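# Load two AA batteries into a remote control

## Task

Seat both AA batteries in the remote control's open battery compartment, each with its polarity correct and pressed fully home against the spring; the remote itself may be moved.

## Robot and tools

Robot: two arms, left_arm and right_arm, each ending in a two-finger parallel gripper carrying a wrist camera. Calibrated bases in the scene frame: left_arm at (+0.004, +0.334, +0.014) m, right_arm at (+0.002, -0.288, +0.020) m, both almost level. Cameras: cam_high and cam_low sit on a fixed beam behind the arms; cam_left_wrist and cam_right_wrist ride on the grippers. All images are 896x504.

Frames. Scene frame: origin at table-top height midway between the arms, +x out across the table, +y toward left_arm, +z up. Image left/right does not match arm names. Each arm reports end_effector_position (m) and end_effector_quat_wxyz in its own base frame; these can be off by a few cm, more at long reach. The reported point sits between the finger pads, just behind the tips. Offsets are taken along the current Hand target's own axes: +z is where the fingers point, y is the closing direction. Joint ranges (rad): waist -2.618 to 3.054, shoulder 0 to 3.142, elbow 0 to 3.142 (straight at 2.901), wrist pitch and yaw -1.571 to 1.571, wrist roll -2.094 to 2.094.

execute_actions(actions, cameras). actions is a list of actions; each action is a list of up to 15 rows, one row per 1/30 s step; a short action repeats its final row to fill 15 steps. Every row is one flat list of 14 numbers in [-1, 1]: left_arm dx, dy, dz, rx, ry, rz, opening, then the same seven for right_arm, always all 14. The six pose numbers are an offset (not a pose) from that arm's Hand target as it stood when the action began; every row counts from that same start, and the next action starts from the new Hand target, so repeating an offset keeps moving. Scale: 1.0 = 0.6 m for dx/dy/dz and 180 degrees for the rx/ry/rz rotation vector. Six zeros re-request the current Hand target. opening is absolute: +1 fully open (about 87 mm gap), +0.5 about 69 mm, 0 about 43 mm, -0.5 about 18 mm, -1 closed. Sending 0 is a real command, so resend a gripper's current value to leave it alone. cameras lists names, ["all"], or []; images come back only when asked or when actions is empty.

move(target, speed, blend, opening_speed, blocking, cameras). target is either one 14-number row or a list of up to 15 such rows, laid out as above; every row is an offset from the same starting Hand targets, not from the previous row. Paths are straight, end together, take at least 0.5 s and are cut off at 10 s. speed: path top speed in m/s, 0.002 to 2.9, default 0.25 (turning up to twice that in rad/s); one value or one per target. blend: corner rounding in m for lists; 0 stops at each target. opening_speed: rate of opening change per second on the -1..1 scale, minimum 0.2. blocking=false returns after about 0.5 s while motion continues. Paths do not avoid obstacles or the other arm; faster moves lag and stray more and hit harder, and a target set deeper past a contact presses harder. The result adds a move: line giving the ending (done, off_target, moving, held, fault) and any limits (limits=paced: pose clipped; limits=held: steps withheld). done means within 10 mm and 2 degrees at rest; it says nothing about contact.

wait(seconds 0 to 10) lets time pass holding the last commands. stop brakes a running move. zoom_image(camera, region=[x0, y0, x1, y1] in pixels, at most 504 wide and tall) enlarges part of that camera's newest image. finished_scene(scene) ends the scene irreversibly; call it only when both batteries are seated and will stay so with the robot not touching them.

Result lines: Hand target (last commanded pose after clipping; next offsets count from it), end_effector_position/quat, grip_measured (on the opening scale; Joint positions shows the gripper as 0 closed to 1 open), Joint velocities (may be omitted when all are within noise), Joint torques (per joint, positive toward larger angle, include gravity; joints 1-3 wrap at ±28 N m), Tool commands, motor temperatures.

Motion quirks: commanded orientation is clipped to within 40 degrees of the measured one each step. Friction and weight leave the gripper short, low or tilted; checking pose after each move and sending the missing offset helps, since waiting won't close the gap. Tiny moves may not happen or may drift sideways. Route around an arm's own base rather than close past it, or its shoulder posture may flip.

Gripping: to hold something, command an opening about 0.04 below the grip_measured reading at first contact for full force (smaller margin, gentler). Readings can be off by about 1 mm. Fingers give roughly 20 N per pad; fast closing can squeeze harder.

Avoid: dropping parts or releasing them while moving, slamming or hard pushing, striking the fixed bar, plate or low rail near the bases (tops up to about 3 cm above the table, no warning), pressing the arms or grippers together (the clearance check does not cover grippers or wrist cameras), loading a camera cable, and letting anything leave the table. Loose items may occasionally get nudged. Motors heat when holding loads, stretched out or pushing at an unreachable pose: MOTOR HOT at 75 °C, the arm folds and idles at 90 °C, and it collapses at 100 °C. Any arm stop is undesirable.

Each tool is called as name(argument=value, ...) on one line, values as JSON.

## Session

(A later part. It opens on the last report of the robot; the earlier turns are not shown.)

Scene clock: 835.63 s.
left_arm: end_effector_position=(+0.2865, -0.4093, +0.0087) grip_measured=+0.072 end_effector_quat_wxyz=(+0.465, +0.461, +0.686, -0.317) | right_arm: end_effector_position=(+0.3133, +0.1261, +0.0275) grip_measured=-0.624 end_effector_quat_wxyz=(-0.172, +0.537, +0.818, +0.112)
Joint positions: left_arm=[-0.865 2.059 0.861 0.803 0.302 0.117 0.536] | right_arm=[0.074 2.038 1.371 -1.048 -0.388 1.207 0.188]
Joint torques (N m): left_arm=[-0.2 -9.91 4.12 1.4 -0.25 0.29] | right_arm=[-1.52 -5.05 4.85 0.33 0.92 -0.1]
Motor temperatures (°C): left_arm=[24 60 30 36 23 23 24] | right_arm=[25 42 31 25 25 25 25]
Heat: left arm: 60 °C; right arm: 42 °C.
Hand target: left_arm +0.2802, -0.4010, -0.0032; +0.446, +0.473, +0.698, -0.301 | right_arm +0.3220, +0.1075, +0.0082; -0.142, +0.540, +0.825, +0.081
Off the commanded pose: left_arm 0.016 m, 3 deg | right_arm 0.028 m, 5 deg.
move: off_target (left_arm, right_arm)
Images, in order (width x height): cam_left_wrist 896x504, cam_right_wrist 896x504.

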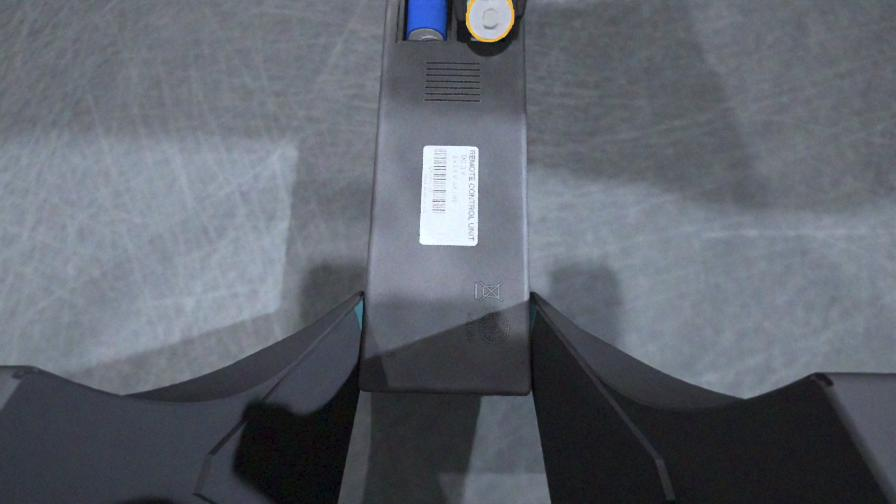

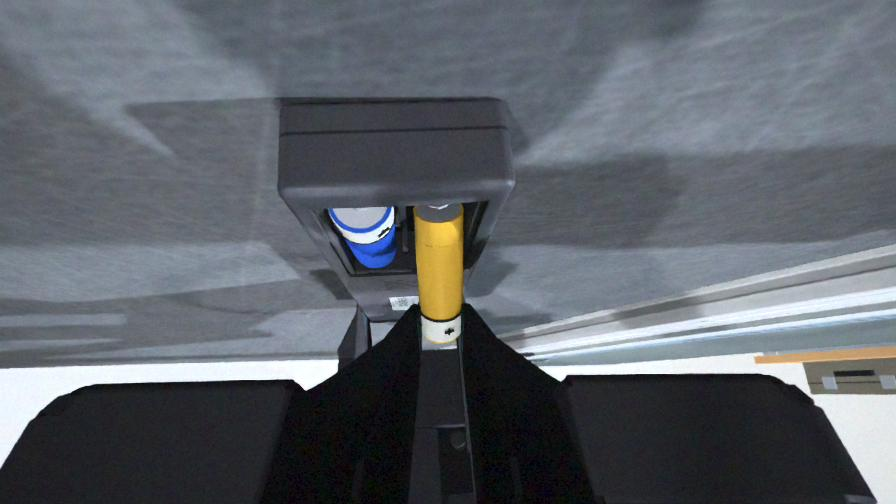

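move(target=[[0,0,0,0,0,0,0.02,-0.0150,0,-0.006,0,0,0,-0.76]], speed=0.05, cameras=["cam_left_wrist","cam_right_wrist"])

zoom_image(camera="cam_right_wrist", region=[320, 50, 570, 350])

zoom_image(camera="cam_left_wrist", region=[350, 0, 550, 112])

Scene clock: 846.17 s.
left_arm: end_effector_position=(+0.2862, -0.4098, +0.0089) grip_measured=+0.072 end_effector_quat_wxyz=(+0.466, +0.461, +0.686, -0.316) | right_arm: end_effector_position=(+0.3144, +0.1223, +0.0298) grip_measured=-0.624 end_effector_quat_wxyz=(-0.182, +0.534, +0.817, +0.117)
Joint positions: left_arm=[-0.867 2.059 0.861 0.804 0.298 0.117 0.536] | right_arm=[0.056 2.052 1.39 -1.073 -0.405 1.181 0.188]
Joint torques (N m): left_arm=[0.08 -9.83 4.16 1.39 -0.18 0.29] | right_arm=[-2.21 -5.29 5.07 0.36 1.14 -0.1]
Motor temperatures (°C): left_arm=[24 60 30 36 23 23 24] | right_arm=[25 42 32 25 26 25 26]
Heat: left arm: 60 °C; right arm: 42 °C.
Hand target: left_arm +0.2802, -0.4010, -0.0032; +0.446, +0.473, +0.698, -0.301 | right_arm +0.3260, +0.0986, +0.0087; -0.142, +0.540, +0.825, +0.081
Off the commanded pose: left_arm 0.016 m, 3 deg | right_arm 0.034 m, 6 deg.
move: off_target (left_arm, right_arm)
Images, in order (width x height): cam_left_wrist 896x504, cam_right_wrist 896x504.

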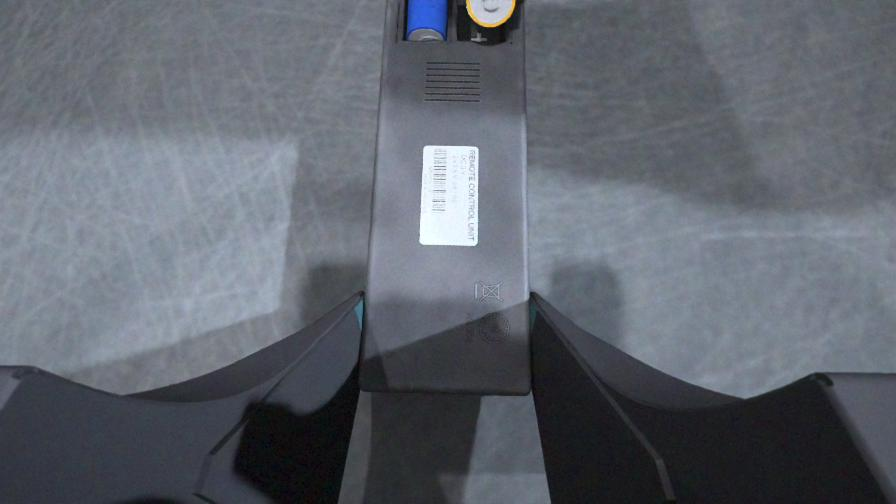

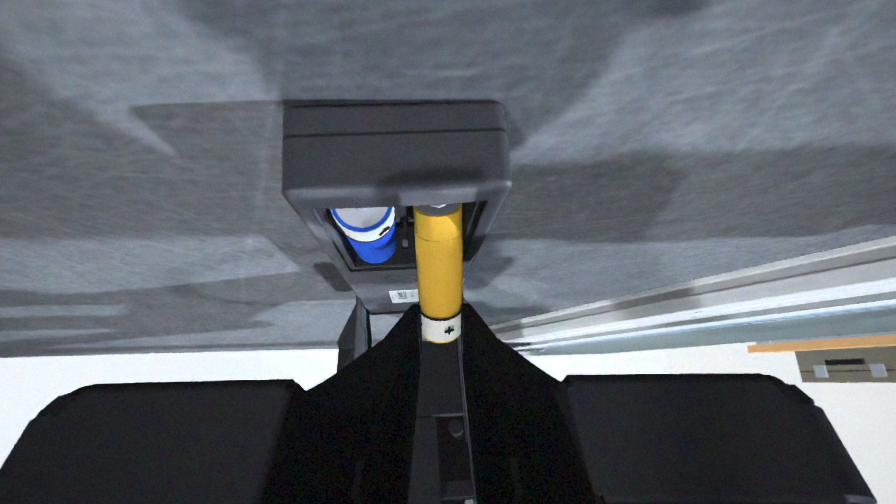

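Scaled by 1.680 from the camera's 896x504 image, which has a finer 1280x720 frame.

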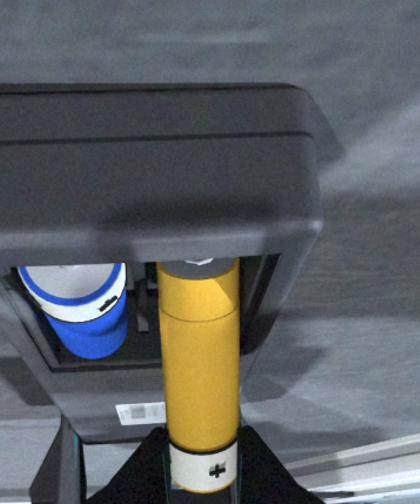

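Scaled by 2.520 from the camera's 896x504 image, which has a finer 1280x720 frame.

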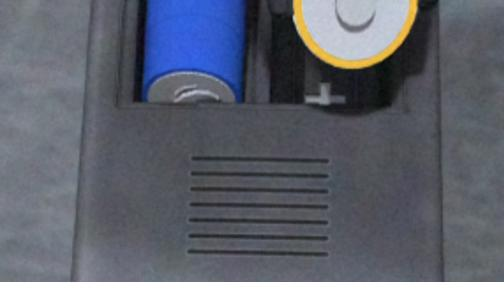

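move(target=[[0,0,0,0,0,0,0.02,-0.0097,0,0.0178,0,-0.12,0,-0.74]], speed=0.05, cameras=["cam_left_wrist","cam_right_wrist"])

zoom_image(camera="cam_right_wrist", region=[320, 50, 570, 350])

zoom_image(camera="cam_left_wrist", region=[350, 0, 550, 112])

Scene clock: 857.37 s.
left_arm: end_effector_position=(+0.2863, -0.4098, +0.0089) grip_measured=+0.072 end_effector_quat_wxyz=(+0.466, +0.461, +0.686, -0.316) | right_arm: end_effector_position=(+0.3151, +0.1212, +0.0188) grip_measured=-0.623 end_effector_quat_wxyz=(-0.045, +0.538, +0.841, +0.020)
Joint positions: left_arm=[-0.867 2.059 0.861 0.804 0.297 0.117 0.536] | right_arm=[0.199 1.951 1.323 -0.979 -0.092 1.336 0.188]
Joint torques (N m): left_arm=[0.16 -9.85 4.18 1.4 -0.2 0.29] | right_arm=[-0.35 -6.06 1.99 0.99 1.71 0.16]
Motor temperatures (°C): left_arm=[24 61 30 36 23 23 24] | right_arm=[25 42 32 25 26 25 26]
Heat: left arm: 61 °C; right arm: 42 °C.
Hand target: left_arm +0.2802, -0.4010, -0.0032; +0.446, +0.473, +0.698, -0.301 | right_arm +0.3266, +0.0966, -0.0032; +0.015, +0.546, +0.837, -0.022
Off the commanded pose: left_arm 0.016 m, 3 deg | right_arm 0.035 m, 9 deg.
move: off_target (left_arm, right_arm)
Images, in order (width x height): cam_left_wrist 896x504, cam_right_wrist 896x504.

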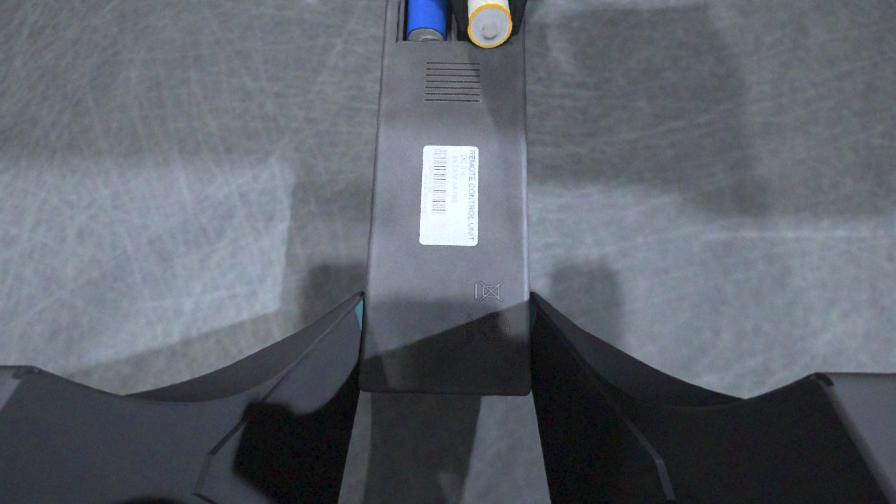

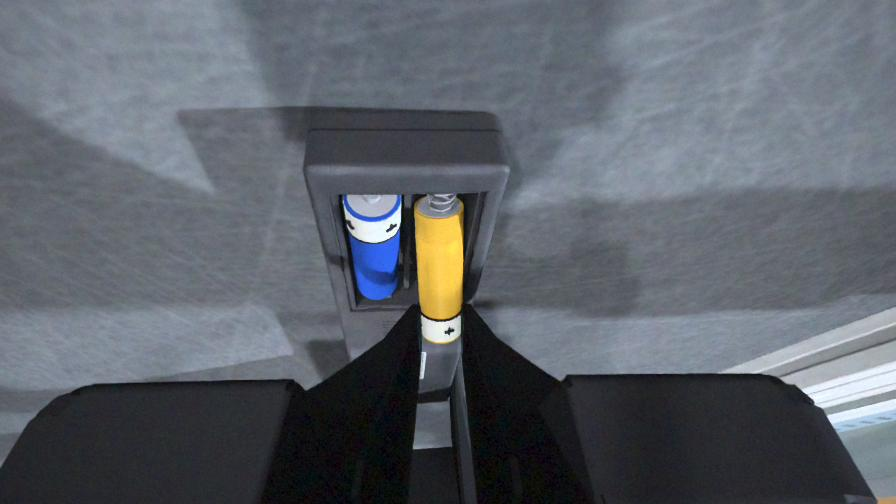

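Scaled by 1.680 from the camera's 896x504 image, which has a finer 1280x720 frame.

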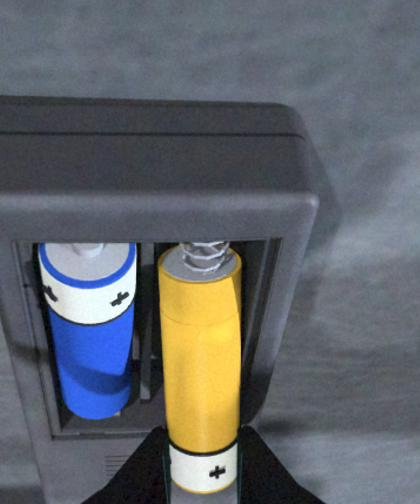

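Scaled by 2.520 from the camera's 896x504 image, which has a finer 1280x720 frame.

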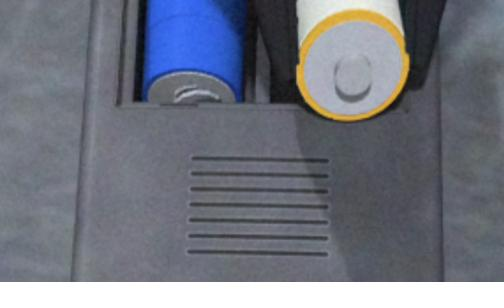

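move(target=[[0,0,0,0,0,0,0.02,0.028,0,0,0,0.03,0,-0.74],[0,0,0,0,0,0,0.02,0.028,0,0,0,0.03,0,-0.54],[0,0,0,0,0,0,0.02,0.028,0,-0.031,0,0.03,0,-0.54]], speed=0.05, opening_speed=0.6, cameras=["cam_left_wrist","cam_right_wrist"])

zoom_image(camera="cam_right_wrist", region=[320, 50, 570, 350])

zoom_image(camera="cam_left_wrist", region=[350, 0, 550, 112])

Scene clock: 871.60 s.
left_arm: end_effector_position=(+0.2863, -0.4098, +0.0089) grip_measured=+0.072 end_effector_quat_wxyz=(+0.466, +0.461, +0.686, -0.316) | right_arm: end_effector_position=(+0.3169, +0.1198, +0.0153) grip_measured=-0.540 end_effector_quat_wxyz=(-0.041, +0.543, +0.838, +0.021)
Joint positions: left_arm=[-0.867 2.059 0.861 0.804 0.297 0.117 0.536] | right_arm=[0.196 1.953 1.313 -0.96 -0.087 1.345 0.23]
Joint torques (N m): left_arm=[0.08 -9.84 4.21 1.4 -0.21 0.28] | right_arm=[0.42 -7.42 5.01 0.16 0.62 0.12]
Motor temperatures (°C): left_arm=[24 61 30 36 23 23 24] | right_arm=[25 42 31 26 27 25 26]
Heat: left arm: 61 °C; right arm: 42 °C.
Hand target: left_arm +0.2802, -0.4010, -0.0032; +0.446, +0.473, +0.698, -0.301 | right_arm +0.3198, +0.1129, +0.0145; -0.024, +0.546, +0.837, +0.004
Off the commanded pose: left_arm 0.016 m, 3 deg | right_arm 0.007 m, 3 deg.
move: off_target (left_arm, right_arm); target 2's new opening was sent with right_arm's hand 0.026 m and 4 deg from that target
Images, in order (width x height): cam_left_wrist 896x504, cam_right_wrist 896x504.

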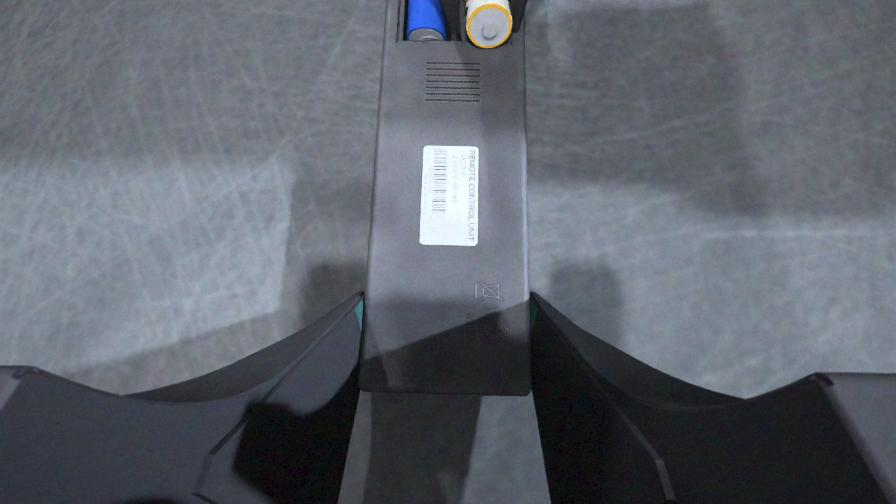

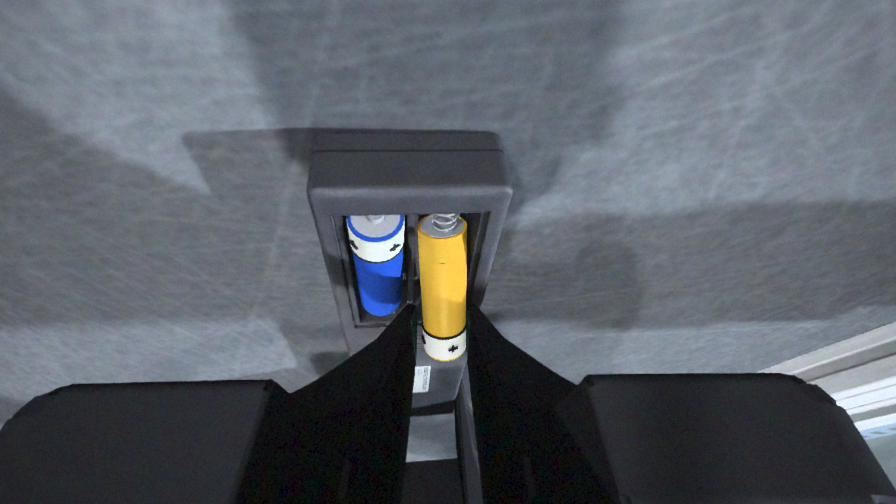

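Scaled by 1.680 from the camera's 896x504 image, which has a finer 1280x720 frame.

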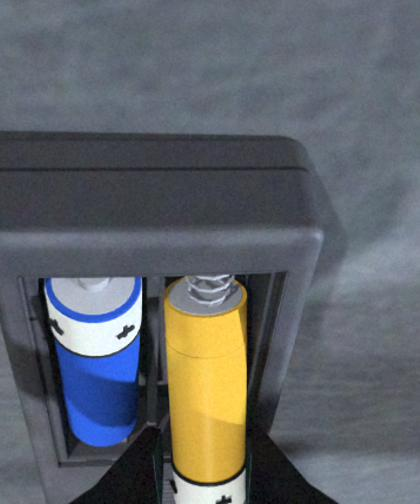

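Scaled by 2.520 from the camera's 896x504 image, which has a finer 1280x720 frame.

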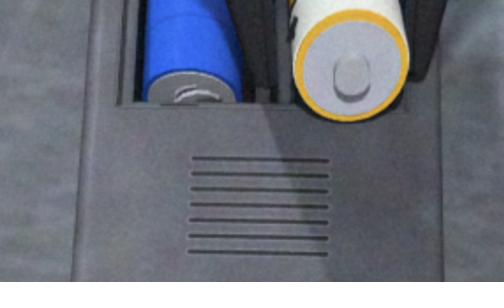

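move(target=[[0,0,0,0,0,0,0.02,0.0,0,-0.017,0,0,0,-0.54],[0,0,0,0,0,0,0.02,0.0,0,-0.017,0,0,0,-0.76]], speed=0.05, opening_speed=0.6, cameras=["cam_left_wrist","cam_right_wrist"])

zoom_image(camera="cam_right_wrist", region=[320, 100, 570, 400])

zoom_image(camera="cam_left_wrist", region=[350, 0, 550, 112])

Scene clock: 879.10 s.
left_arm: end_effector_position=(+0.2863, -0.4098, +0.0089) grip_measured=+0.072 end_effector_quat_wxyz=(+0.466, +0.462, +0.686, -0.316) | right_arm: end_effector_position=(+0.3171, +0.1145, +0.0172) grip_measured=-0.618 end_effector_quat_wxyz=(-0.033, +0.544, +0.839, +0.007)
Joint positions: left_arm=[-0.867 2.059 0.861 0.804 0.298 0.119 0.536] | right_arm=[0.196 1.953 1.327 -0.984 -0.056 1.345 0.191]
Joint torques (N m): left_arm=[0.08 -9.89 4.19 1.39 -0.19 0.26] | right_arm=[0.34 -8.55 5.78 -0.01 0.28 0.1]
Motor temperatures (°C): left_arm=[24 61 30 36 23 23 24] | right_arm=[25 43 31 26 27 25 25]
Heat: left arm: 61 °C; right arm: 43 °C.
Hand target: left_arm +0.2802, -0.4010, -0.0032; +0.446, +0.473, +0.698, -0.301 | right_arm +0.3201, +0.1126, +0.0247; -0.024, +0.546, +0.837, +0.004
Off the commanded pose: left_arm 0.016 m, 3 deg | right_arm 0.008 m, 1 deg.
move: off_target (left_arm)
Images, in order (width x height): cam_left_wrist 896x504, cam_right_wrist 896x504.

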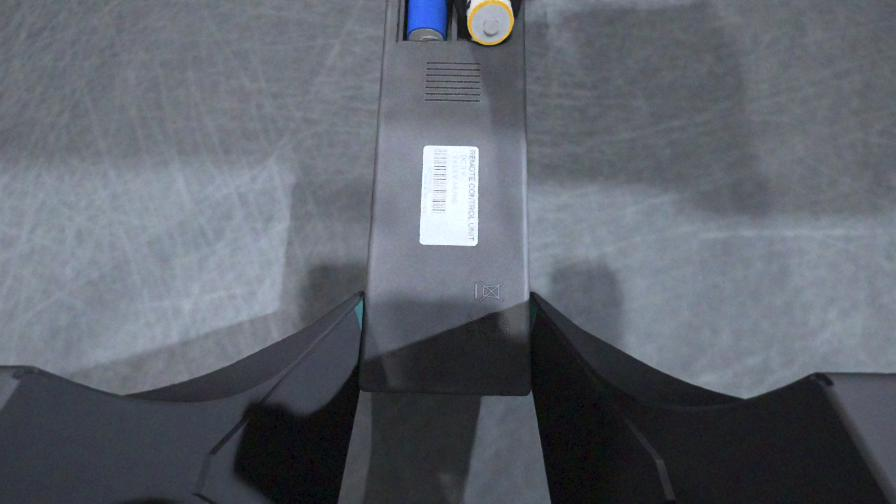

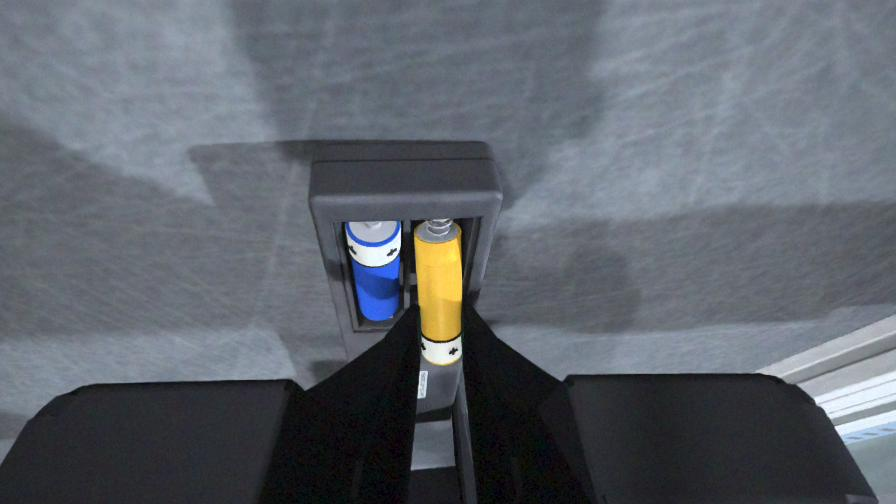

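Scaled by 1.680 from the camera's 896x504 image, which has a finer 1280x720 frame.

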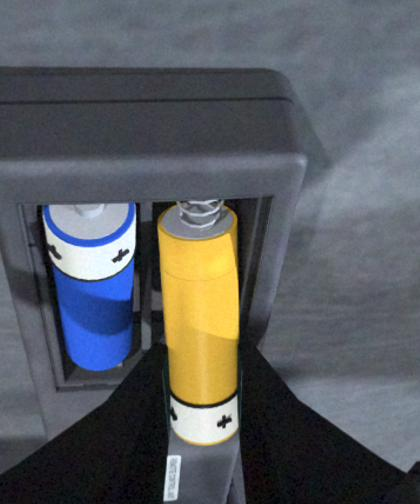

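Scaled by 2.520 from the camera's 896x504 image, which has a finer 1280x720 frame.

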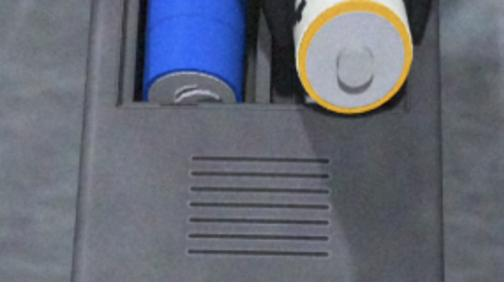

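move(target=[[0,0,0,0,0,0,0.02,-0.045,0,0.006,0,0.02,0,-0.76]], speed=0.06, cameras=["cam_left_wrist","cam_right_wrist"])

zoom_image(camera="cam_right_wrist", region=[320, 100, 570, 400])

zoom_image(camera="cam_left_wrist", region=[350, 0, 550, 112])

Scene clock: 890.20 s.
left_arm: end_effector_position=(+0.2857, -0.4103, +0.0090) grip_measured=+0.072 end_effector_quat_wxyz=(+0.466, +0.462, +0.685, -0.316) | right_arm: end_effector_position=(+0.3194, +0.1053, +0.0258) grip_measured=-0.618 end_effector_quat_wxyz=(-0.077, +0.541, +0.836, +0.041)
Joint positions: left_arm=[-0.869 2.059 0.861 0.805 0.298 0.119 0.536] | right_arm=[0.117 1.972 1.362 -1.028 -0.161 1.261 0.191]
Joint torques (N m): left_arm=[0.24 -9.88 4.19 1.4 -0.2 0.25] | right_arm=[-1.98 -6 6.09 0.27 0.79 -0.09]
Motor temperatures (°C): left_arm=[24 61 30 36 23 23 24] | right_arm=[25 44 32 25 26 25 25]
Heat: left arm: 61 °C; right arm: 44 °C.
Hand target: left_arm +0.2801, -0.4010, -0.0032; +0.446, +0.473, +0.698, -0.301 | right_arm +0.3308, +0.0880, +0.0198; -0.050, +0.546, +0.836, +0.021
Off the commanded pose: left_arm 0.016 m, 3 deg | right_arm 0.022 m, 4 deg.
move: off_target (left_arm, right_arm)
Images, in order (width x height): cam_left_wrist 896x504, cam_right_wrist 896x504.

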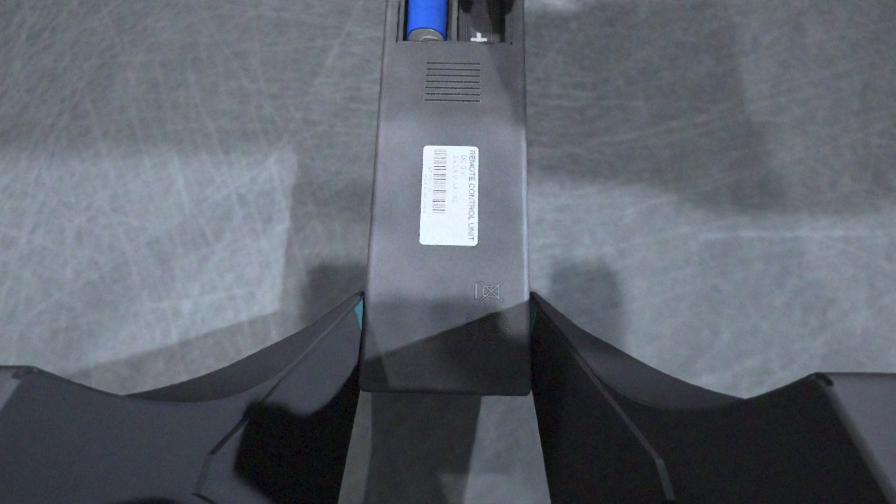

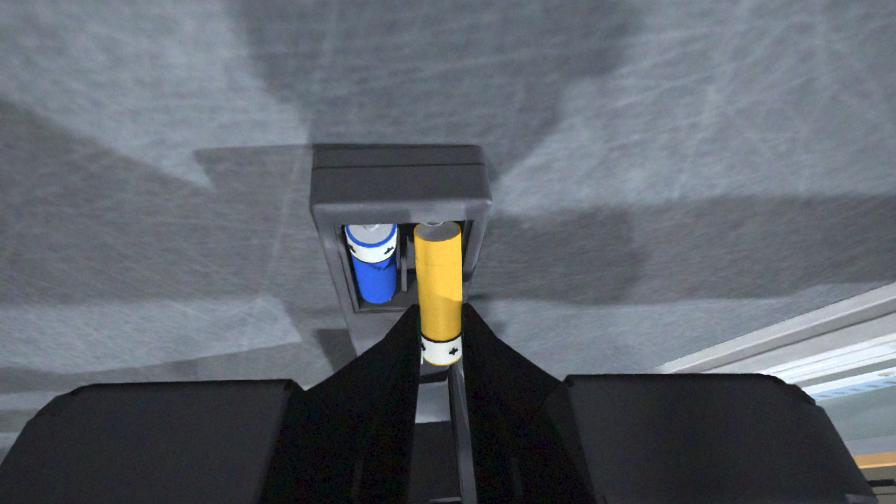

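Scaled by 1.680 from the camera's 896x504 image, which has a finer 1280x720 frame.

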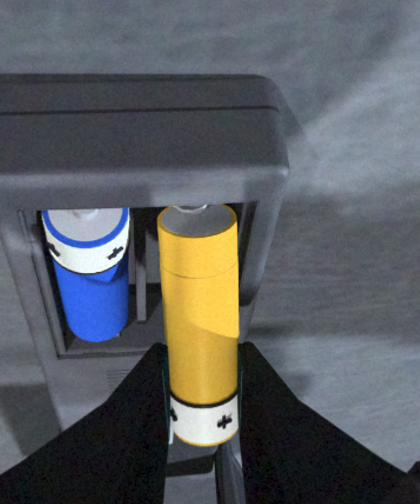

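Scaled by 2.520 from the camera's 896x504 image, which has a finer 1280x720 frame.

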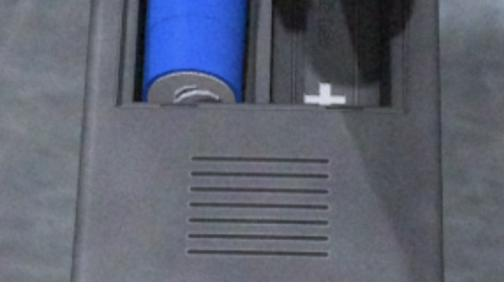

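move(target=[[0,0,0,0,0,0,0.02,-0.006,0,0.026,0,-0.03,0,-0.74]], speed=0.05, cameras=["cam_left_wrist","cam_right_wrist"])

zoom_image(camera="cam_right_wrist", region=[320, 100, 570, 400])

zoom_image(camera="cam_left_wrist", region=[350, 0, 550, 112])

Scene clock: 903.40 s.
left_arm: end_effector_position=(+0.2857, -0.4103, +0.0090) grip_measured=+0.072 end_effector_quat_wxyz=(+0.466, +0.462, +0.685, -0.316) | right_arm: end_effector_position=(+0.3194, +0.1079, +0.0183) grip_measured=-0.618 end_effector_quat_wxyz=(-0.060, +0.538, +0.840, +0.028)
Joint positions: left_arm=[-0.869 2.059 0.861 0.805 0.298 0.119 0.536] | right_arm=[0.144 1.972 1.343 -0.995 -0.121 1.28 0.191]
Joint torques (N m): left_arm=[0.2 -9.89 4.15 1.38 -0.2 0.25] | right_arm=[-0.96 -6.65 3.49 0.74 1.36 0.12]
Motor temperatures (°C): left_arm=[24 61 30 36 23 23 24] | right_arm=[25 43 32 25 26 25 26]
Heat: left arm: 61 °C; right arm: 43 °C.
Hand target: left_arm +0.2801, -0.4010, -0.0032; +0.446, +0.473, +0.698, -0.301 | right_arm +0.3313, +0.0861, +0.0040; -0.011, +0.547, +0.837, -0.005
Off the commanded pose: left_arm 0.016 m, 3 deg | right_arm 0.029 m, 7 deg.
move: off_target (left_arm, right_arm)
Images, in order (width x height): cam_left_wrist 896x504, cam_right_wrist 896x504.

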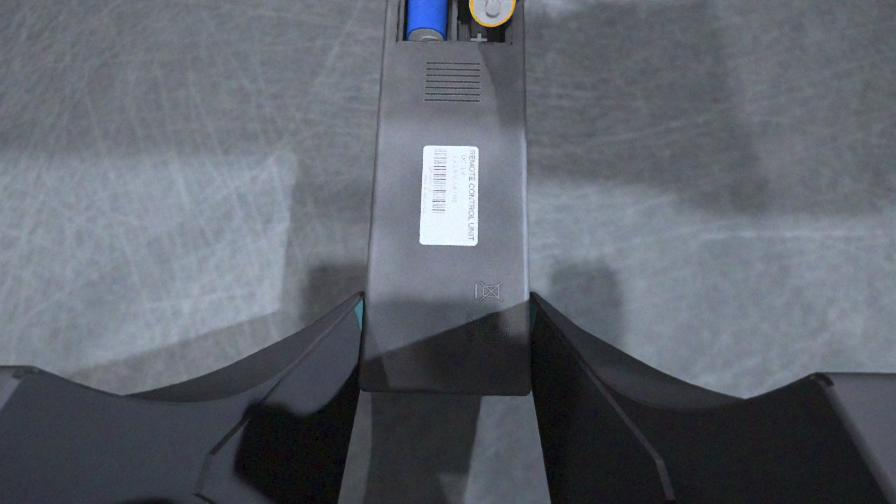

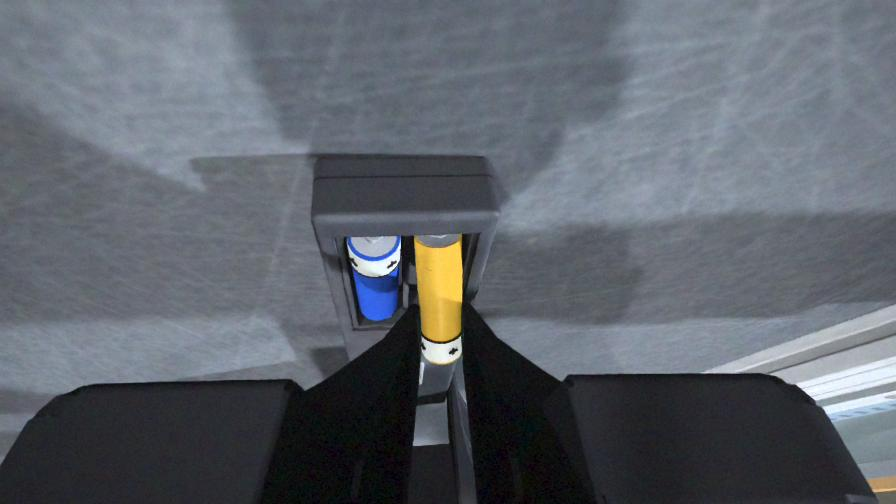

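Scaled by 1.680 from the camera's 896x504 image, which has a finer 1280x720 frame.

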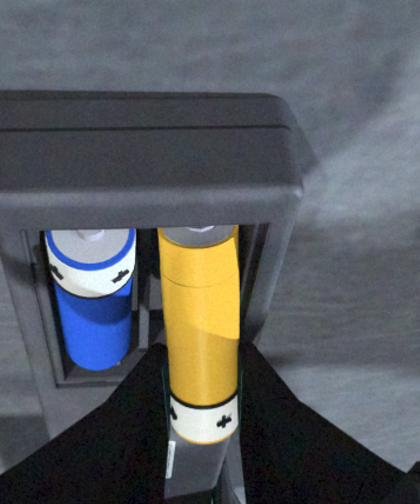

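Scaled by 2.520 from the camera's 896x504 image, which has a finer 1280x720 frame.

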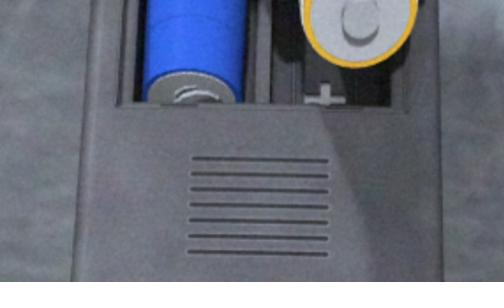

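move(target=[[0,0,0,0,0,0,0.02,0.02,0,0,0,0,0,-0.74],[0,0,0,0,0,0,0.02,0.02,0,0,0,0,0,-0.52]], speed=0.06, opening_speed=0.6, cameras=["cam_left_wrist","cam_right_wrist"])

zoom_image(camera="cam_right_wrist", region=[320, 100, 570, 400])

zoom_image(camera="cam_left_wrist", region=[350, 0, 550, 112])

Scene clock: 915.00 s.
left_arm: end_effector_position=(+0.2857, -0.4103, +0.0090) grip_measured=+0.072 end_effector_quat_wxyz=(+0.466, +0.462, +0.685, -0.316) | right_arm: end_effector_position=(+0.3204, +0.1114, +0.0146) grip_measured=-0.520 end_effector_quat_wxyz=(-0.048, +0.543, +0.838, +0.020)
Joint positions: left_arm=[-0.869 2.059 0.861 0.805 0.298 0.119 0.536] | right_arm=[0.167 1.972 1.335 -0.977 -0.094 1.315 0.24]
Joint torques (N m): left_arm=[0.24 -9.87 4.19 1.4 -0.2 0.26] | right_arm=[0.06 -7.41 2.89 0.66 1.06 0.09]
Motor temperatures (°C): left_arm=[24 61 30 36 23 23 24] | right_arm=[25 43 32 25 27 25 26]
Heat: left arm: 61 °C; right arm: 43 °C.
Hand target: left_arm +0.2801, -0.4010, -0.0032; +0.446, +0.473, +0.698, -0.301 | right_arm +0.3265, +0.0972, +0.0041; -0.011, +0.546, +0.837, -0.004
Off the commanded pose: left_arm 0.016 m, 3 deg | right_arm 0.019 m, 5 deg.
move: off_target (left_arm, right_arm); target 2's new opening was sent with right_arm's hand 0.019 m and 5 deg from that target
Images, in order (width x height): cam_left_wrist 896x504, cam_right_wrist 896x504.

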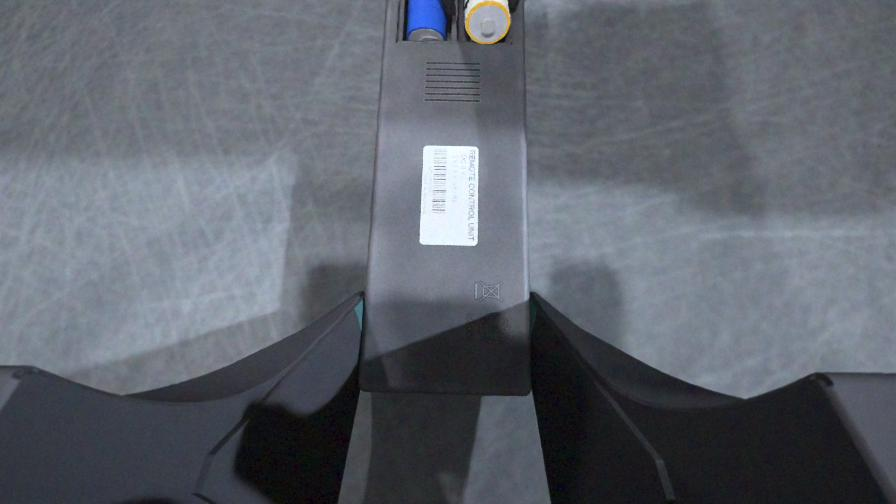

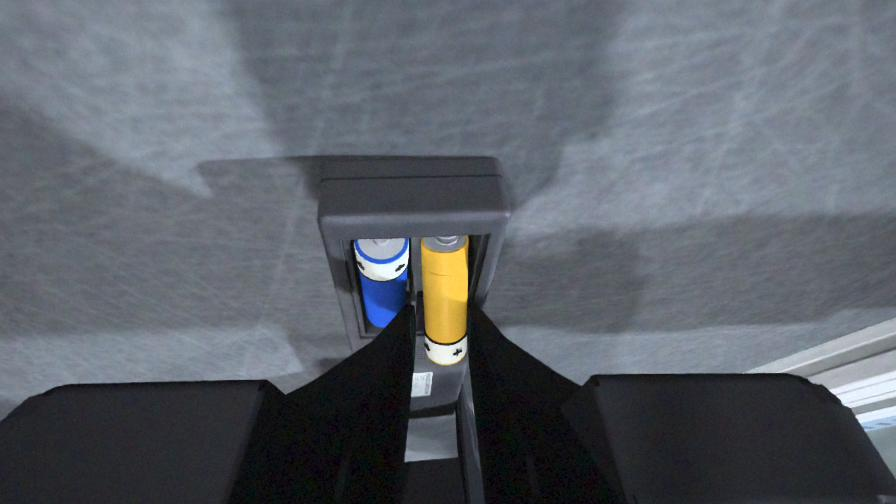

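Scaled by 1.680 from the camera's 896x504 image, which has a finer 1280x720 frame.

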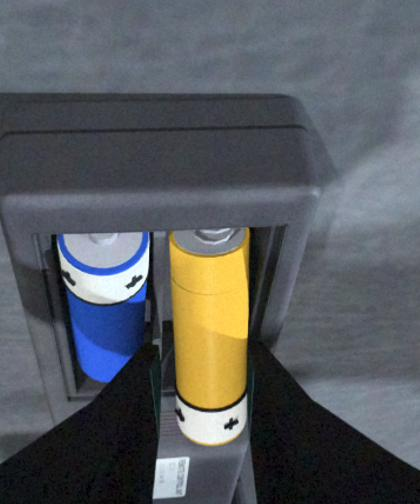

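Scaled by 2.520 from the camera's 896x504 image, which has a finer 1280x720 frame.

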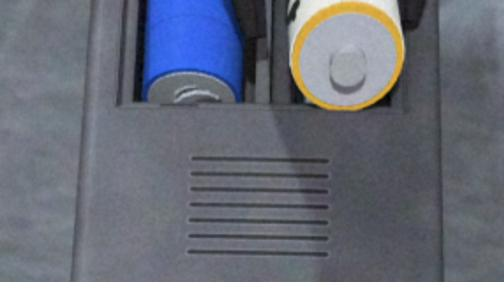

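move(target=[[0,0,0,0,0,0,0.02,0,0,-0.075,0,0,0,-0.50],[0,0,0,0,0,0,0.02,0.0375,-0.001,-0.075,0,-0.03,0,-0.78]], speed=0.1, cameras=["cam_left_wrist","cam_right_wrist"])

zoom_image(camera="cam_right_wrist", region=[320, 150, 570, 450])

zoom_image(camera="cam_left_wrist", region=[350, 0, 550, 112])

Scene clock: 925.20 s.
left_arm: end_effector_position=(+0.2857, -0.4103, +0.0090) grip_measured=+0.072 end_effector_quat_wxyz=(+0.466, +0.462, +0.685, -0.316) | right_arm: end_effector_position=(+0.3167, +0.1178, +0.0374) grip_measured=-0.780 end_effector_quat_wxyz=(+0.013, +0.541, +0.840, -0.040)
Joint positions: left_arm=[-0.869 2.059 0.861 0.805 0.298 0.119 0.536] | right_arm=[0.272 1.926 1.396 -1.083 0.073 1.419 0.11]
Joint torques (N m): left_arm=[0.27 -9.87 4.19 1.4 -0.2 0.27] | right_arm=[0.49 -11.04 4.07 0.17 0.28 0.14]
Motor temperatures (°C): left_arm=[24 61 30 36 23 23 24] | right_arm=[25 44 32 25 27 25 25]
Heat: left arm: 61 °C; right arm: 44 °C.
Hand target: left_arm +0.2801, -0.4010, -0.0032; +0.446, +0.473, +0.698, -0.301 | right_arm +0.3179, +0.1173, +0.0494; +0.028, +0.546, +0.837, -0.030
Off the commanded pose: left_arm 0.016 m, 3 deg | right_arm 0.012 m, 2 deg.
move: off_target (left_arm, right_arm); target 2's new opening was sent with right_arm's hand 0.012 m and 2 deg from that target
Images, in order (width x height): cam_left_wrist 896x504, cam_right_wrist 896x504.

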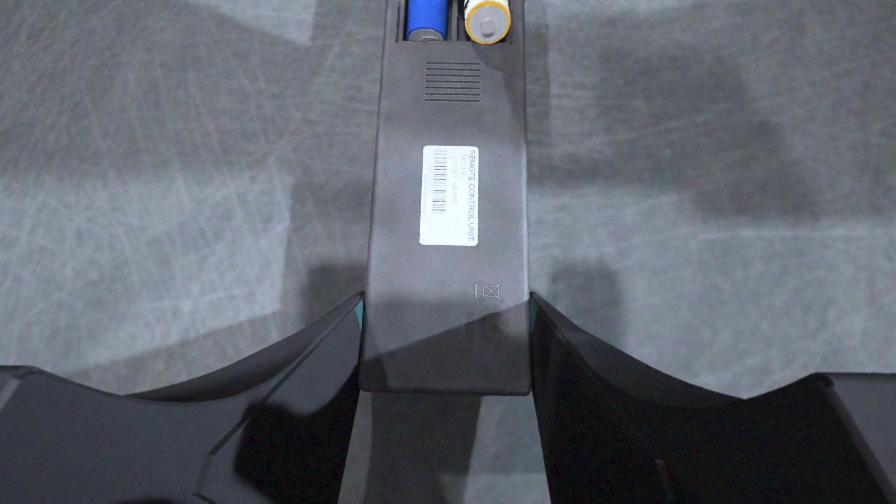

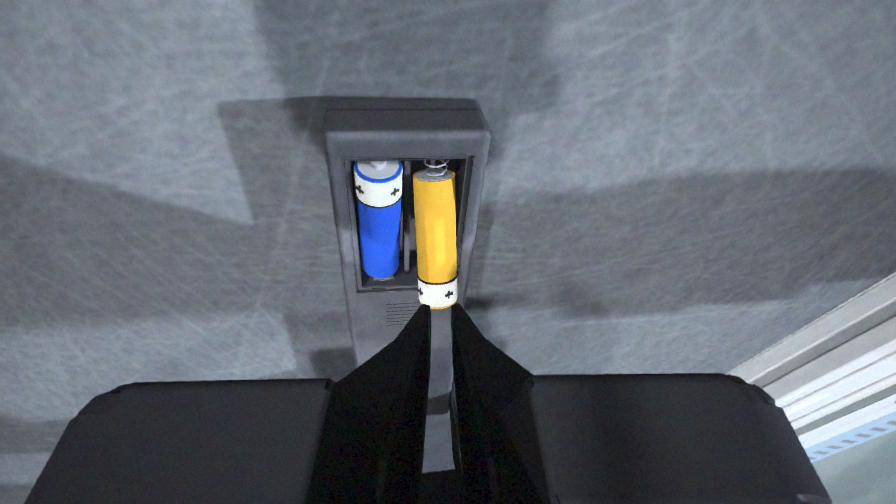

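Scaled by 1.680 from the camera's 896x504 image, which has a finer 1280x720 frame.

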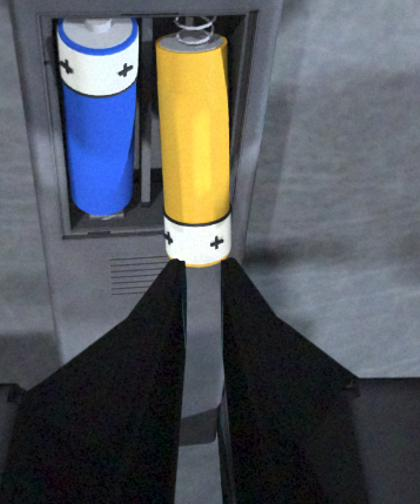

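Scaled by 2.520 from the camera's 896x504 image, which has a finer 1280x720 frame.

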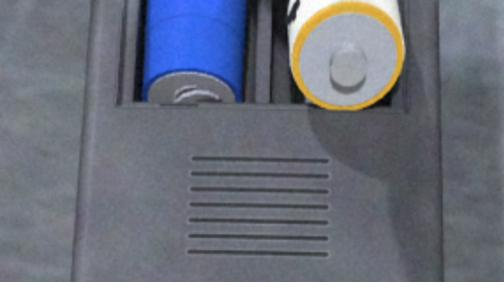

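move(target=[[0,0,0,0,0,0,0.02,-0.0018,0.002,0.037,0,0,0,-0.78]], speed=0.06, cameras=["cam_right_wrist"])

zoom_image(camera="cam_right_wrist", region=[320, 150, 570, 450])

Scene clock: 933.93 s.
left_arm: end_effector_position=(+0.2857, -0.4103, +0.0090) grip_measured=+0.072 end_effector_quat_wxyz=(+0.466, +0.462, +0.685, -0.316) | right_arm: end_effector_position=(+0.3193, +0.1183, +0.0261) grip_measured=-0.780 end_effector_quat_wxyz=(+0.021, +0.542, +0.839, -0.031)
Joint positions: left_arm=[-0.869 2.059 0.861 0.805 0.298 0.119 0.536] | right_arm=[0.272 1.926 1.351 -1.013 0.073 1.419 0.11]
Joint torques (N m): left_arm=[0.16 -9.87 4.21 1.39 -0.19 0.26] | right_arm=[-0.21 -8.55 3.55 0.35 0.28 0.05]
Motor temperatures (°C): left_arm=[24 61 30 36 23 23 24] | right_arm=[25 46 32 25 27 25 25]
Heat: left arm: 61 °C; right arm: 46 °C.
Hand target: left_arm +0.2801, -0.4010, -0.0032; +0.446, +0.473, +0.698, -0.301 | right_arm +0.3197, +0.1151, +0.0273; +0.028, +0.546, +0.837, -0.030
Off the commanded pose: left_arm 0.016 m, 3 deg | right_arm 0.004 m, 1 deg.
move: off_target (left_arm)
Images, in order (width x height): cam_right_wrist 896x504.

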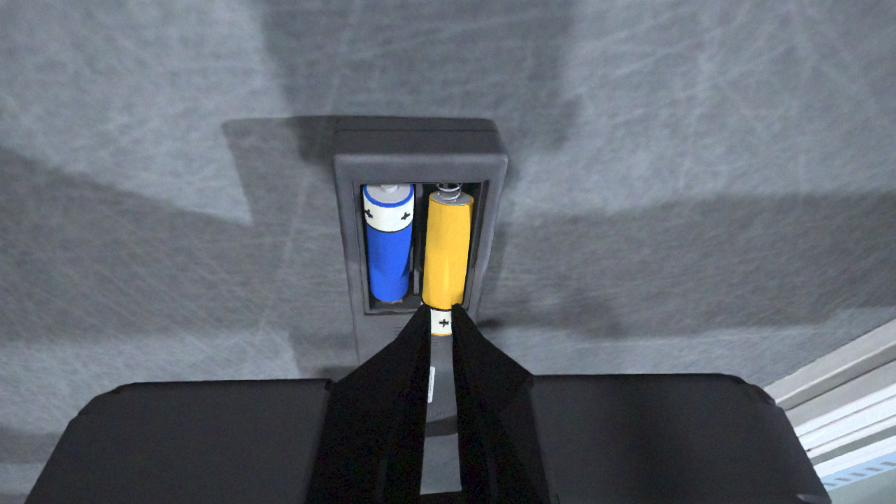

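Scaled by 1.680 from the camera's 896x504 image, which has a finer 1280x720 frame.

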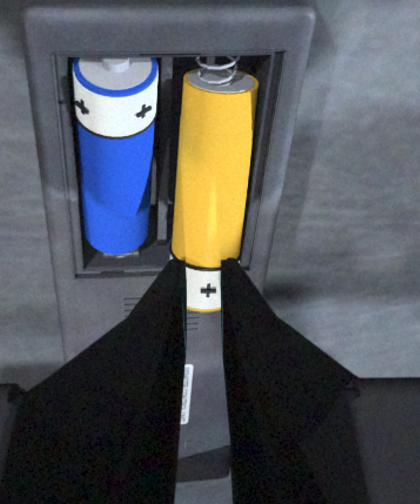

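move(target=[[0,0,0,0,0,0,0.02,0.0035,0,0.018,0,0,0,-0.78],[0,0,0,0,0,0,0.02,-0.034,0,0.031,0,0,0,-0.78]], speed=0.05, cameras=["cam_left_wrist","cam_right_wrist"])

zoom_image(camera="cam_right_wrist", region=[320, 150, 570, 450])

zoom_image(camera="cam_left_wrist", region=[350, 0, 550, 112])

Scene clock: 942.93 s.
left_arm: end_effector_position=(+0.2857, -0.4103, +0.0090) grip_measured=+0.072 end_effector_quat_wxyz=(+0.466, +0.462, +0.685, -0.316) | right_arm: end_effector_position=(+0.3258, +0.0997, +0.0204) grip_measured=-0.780 end_effector_quat_wxyz=(+0.022, +0.548, +0.836, -0.020)
Joint positions: left_arm=[-0.869 2.059 0.861 0.805 0.298 0.119 0.536] | right_arm=[0.208 1.924 1.322 -0.967 0.06 1.368 0.11]
Joint torques (N m): left_arm=[0.21 -9.89 4.21 1.38 -0.18 0.28] | right_arm=[-0.08 -5.48 3.82 0.58 0.43 -0.09]
Motor temperatures (°C): left_arm=[24 61 30 36 23 23 24] | right_arm=[25 46 31 25 26 25 25]
Heat: left arm: 61 °C; right arm: 46 °C.
Hand target: left_arm +0.2801, -0.4010, -0.0032; +0.446, +0.473, +0.698, -0.301 | right_arm +0.3283, +0.0949, +0.0106; +0.029, +0.546, +0.837, -0.030
Off the commanded pose: left_arm 0.016 m, 3 deg | right_arm 0.011 m, 1 deg.
move: off_target (left_arm, right_arm)
Images, in order (width x height): cam_left_wrist 896x504, cam_right_wrist 896x504.

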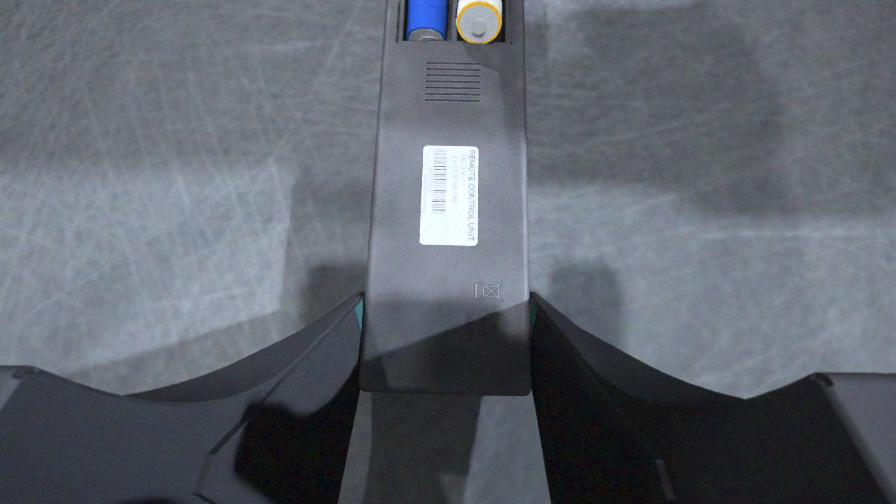

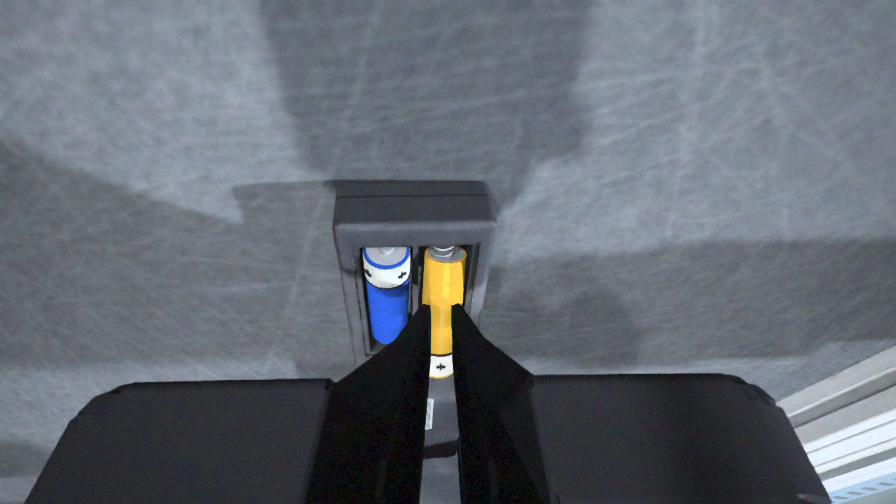

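Scaled by 1.680 from the camera's 896x504 image, which has a finer 1280x720 frame.

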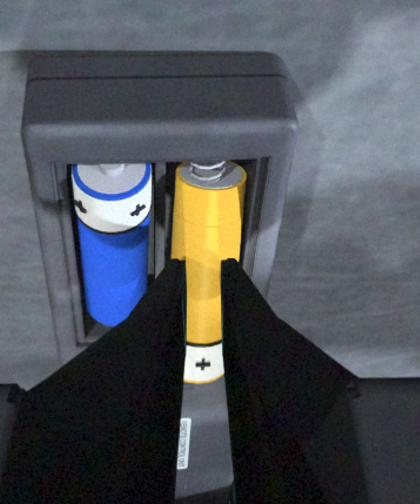

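Scaled by 2.520 from the camera's 896x504 image, which has a finer 1280x720 frame.

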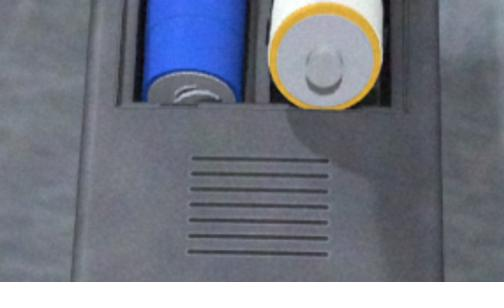

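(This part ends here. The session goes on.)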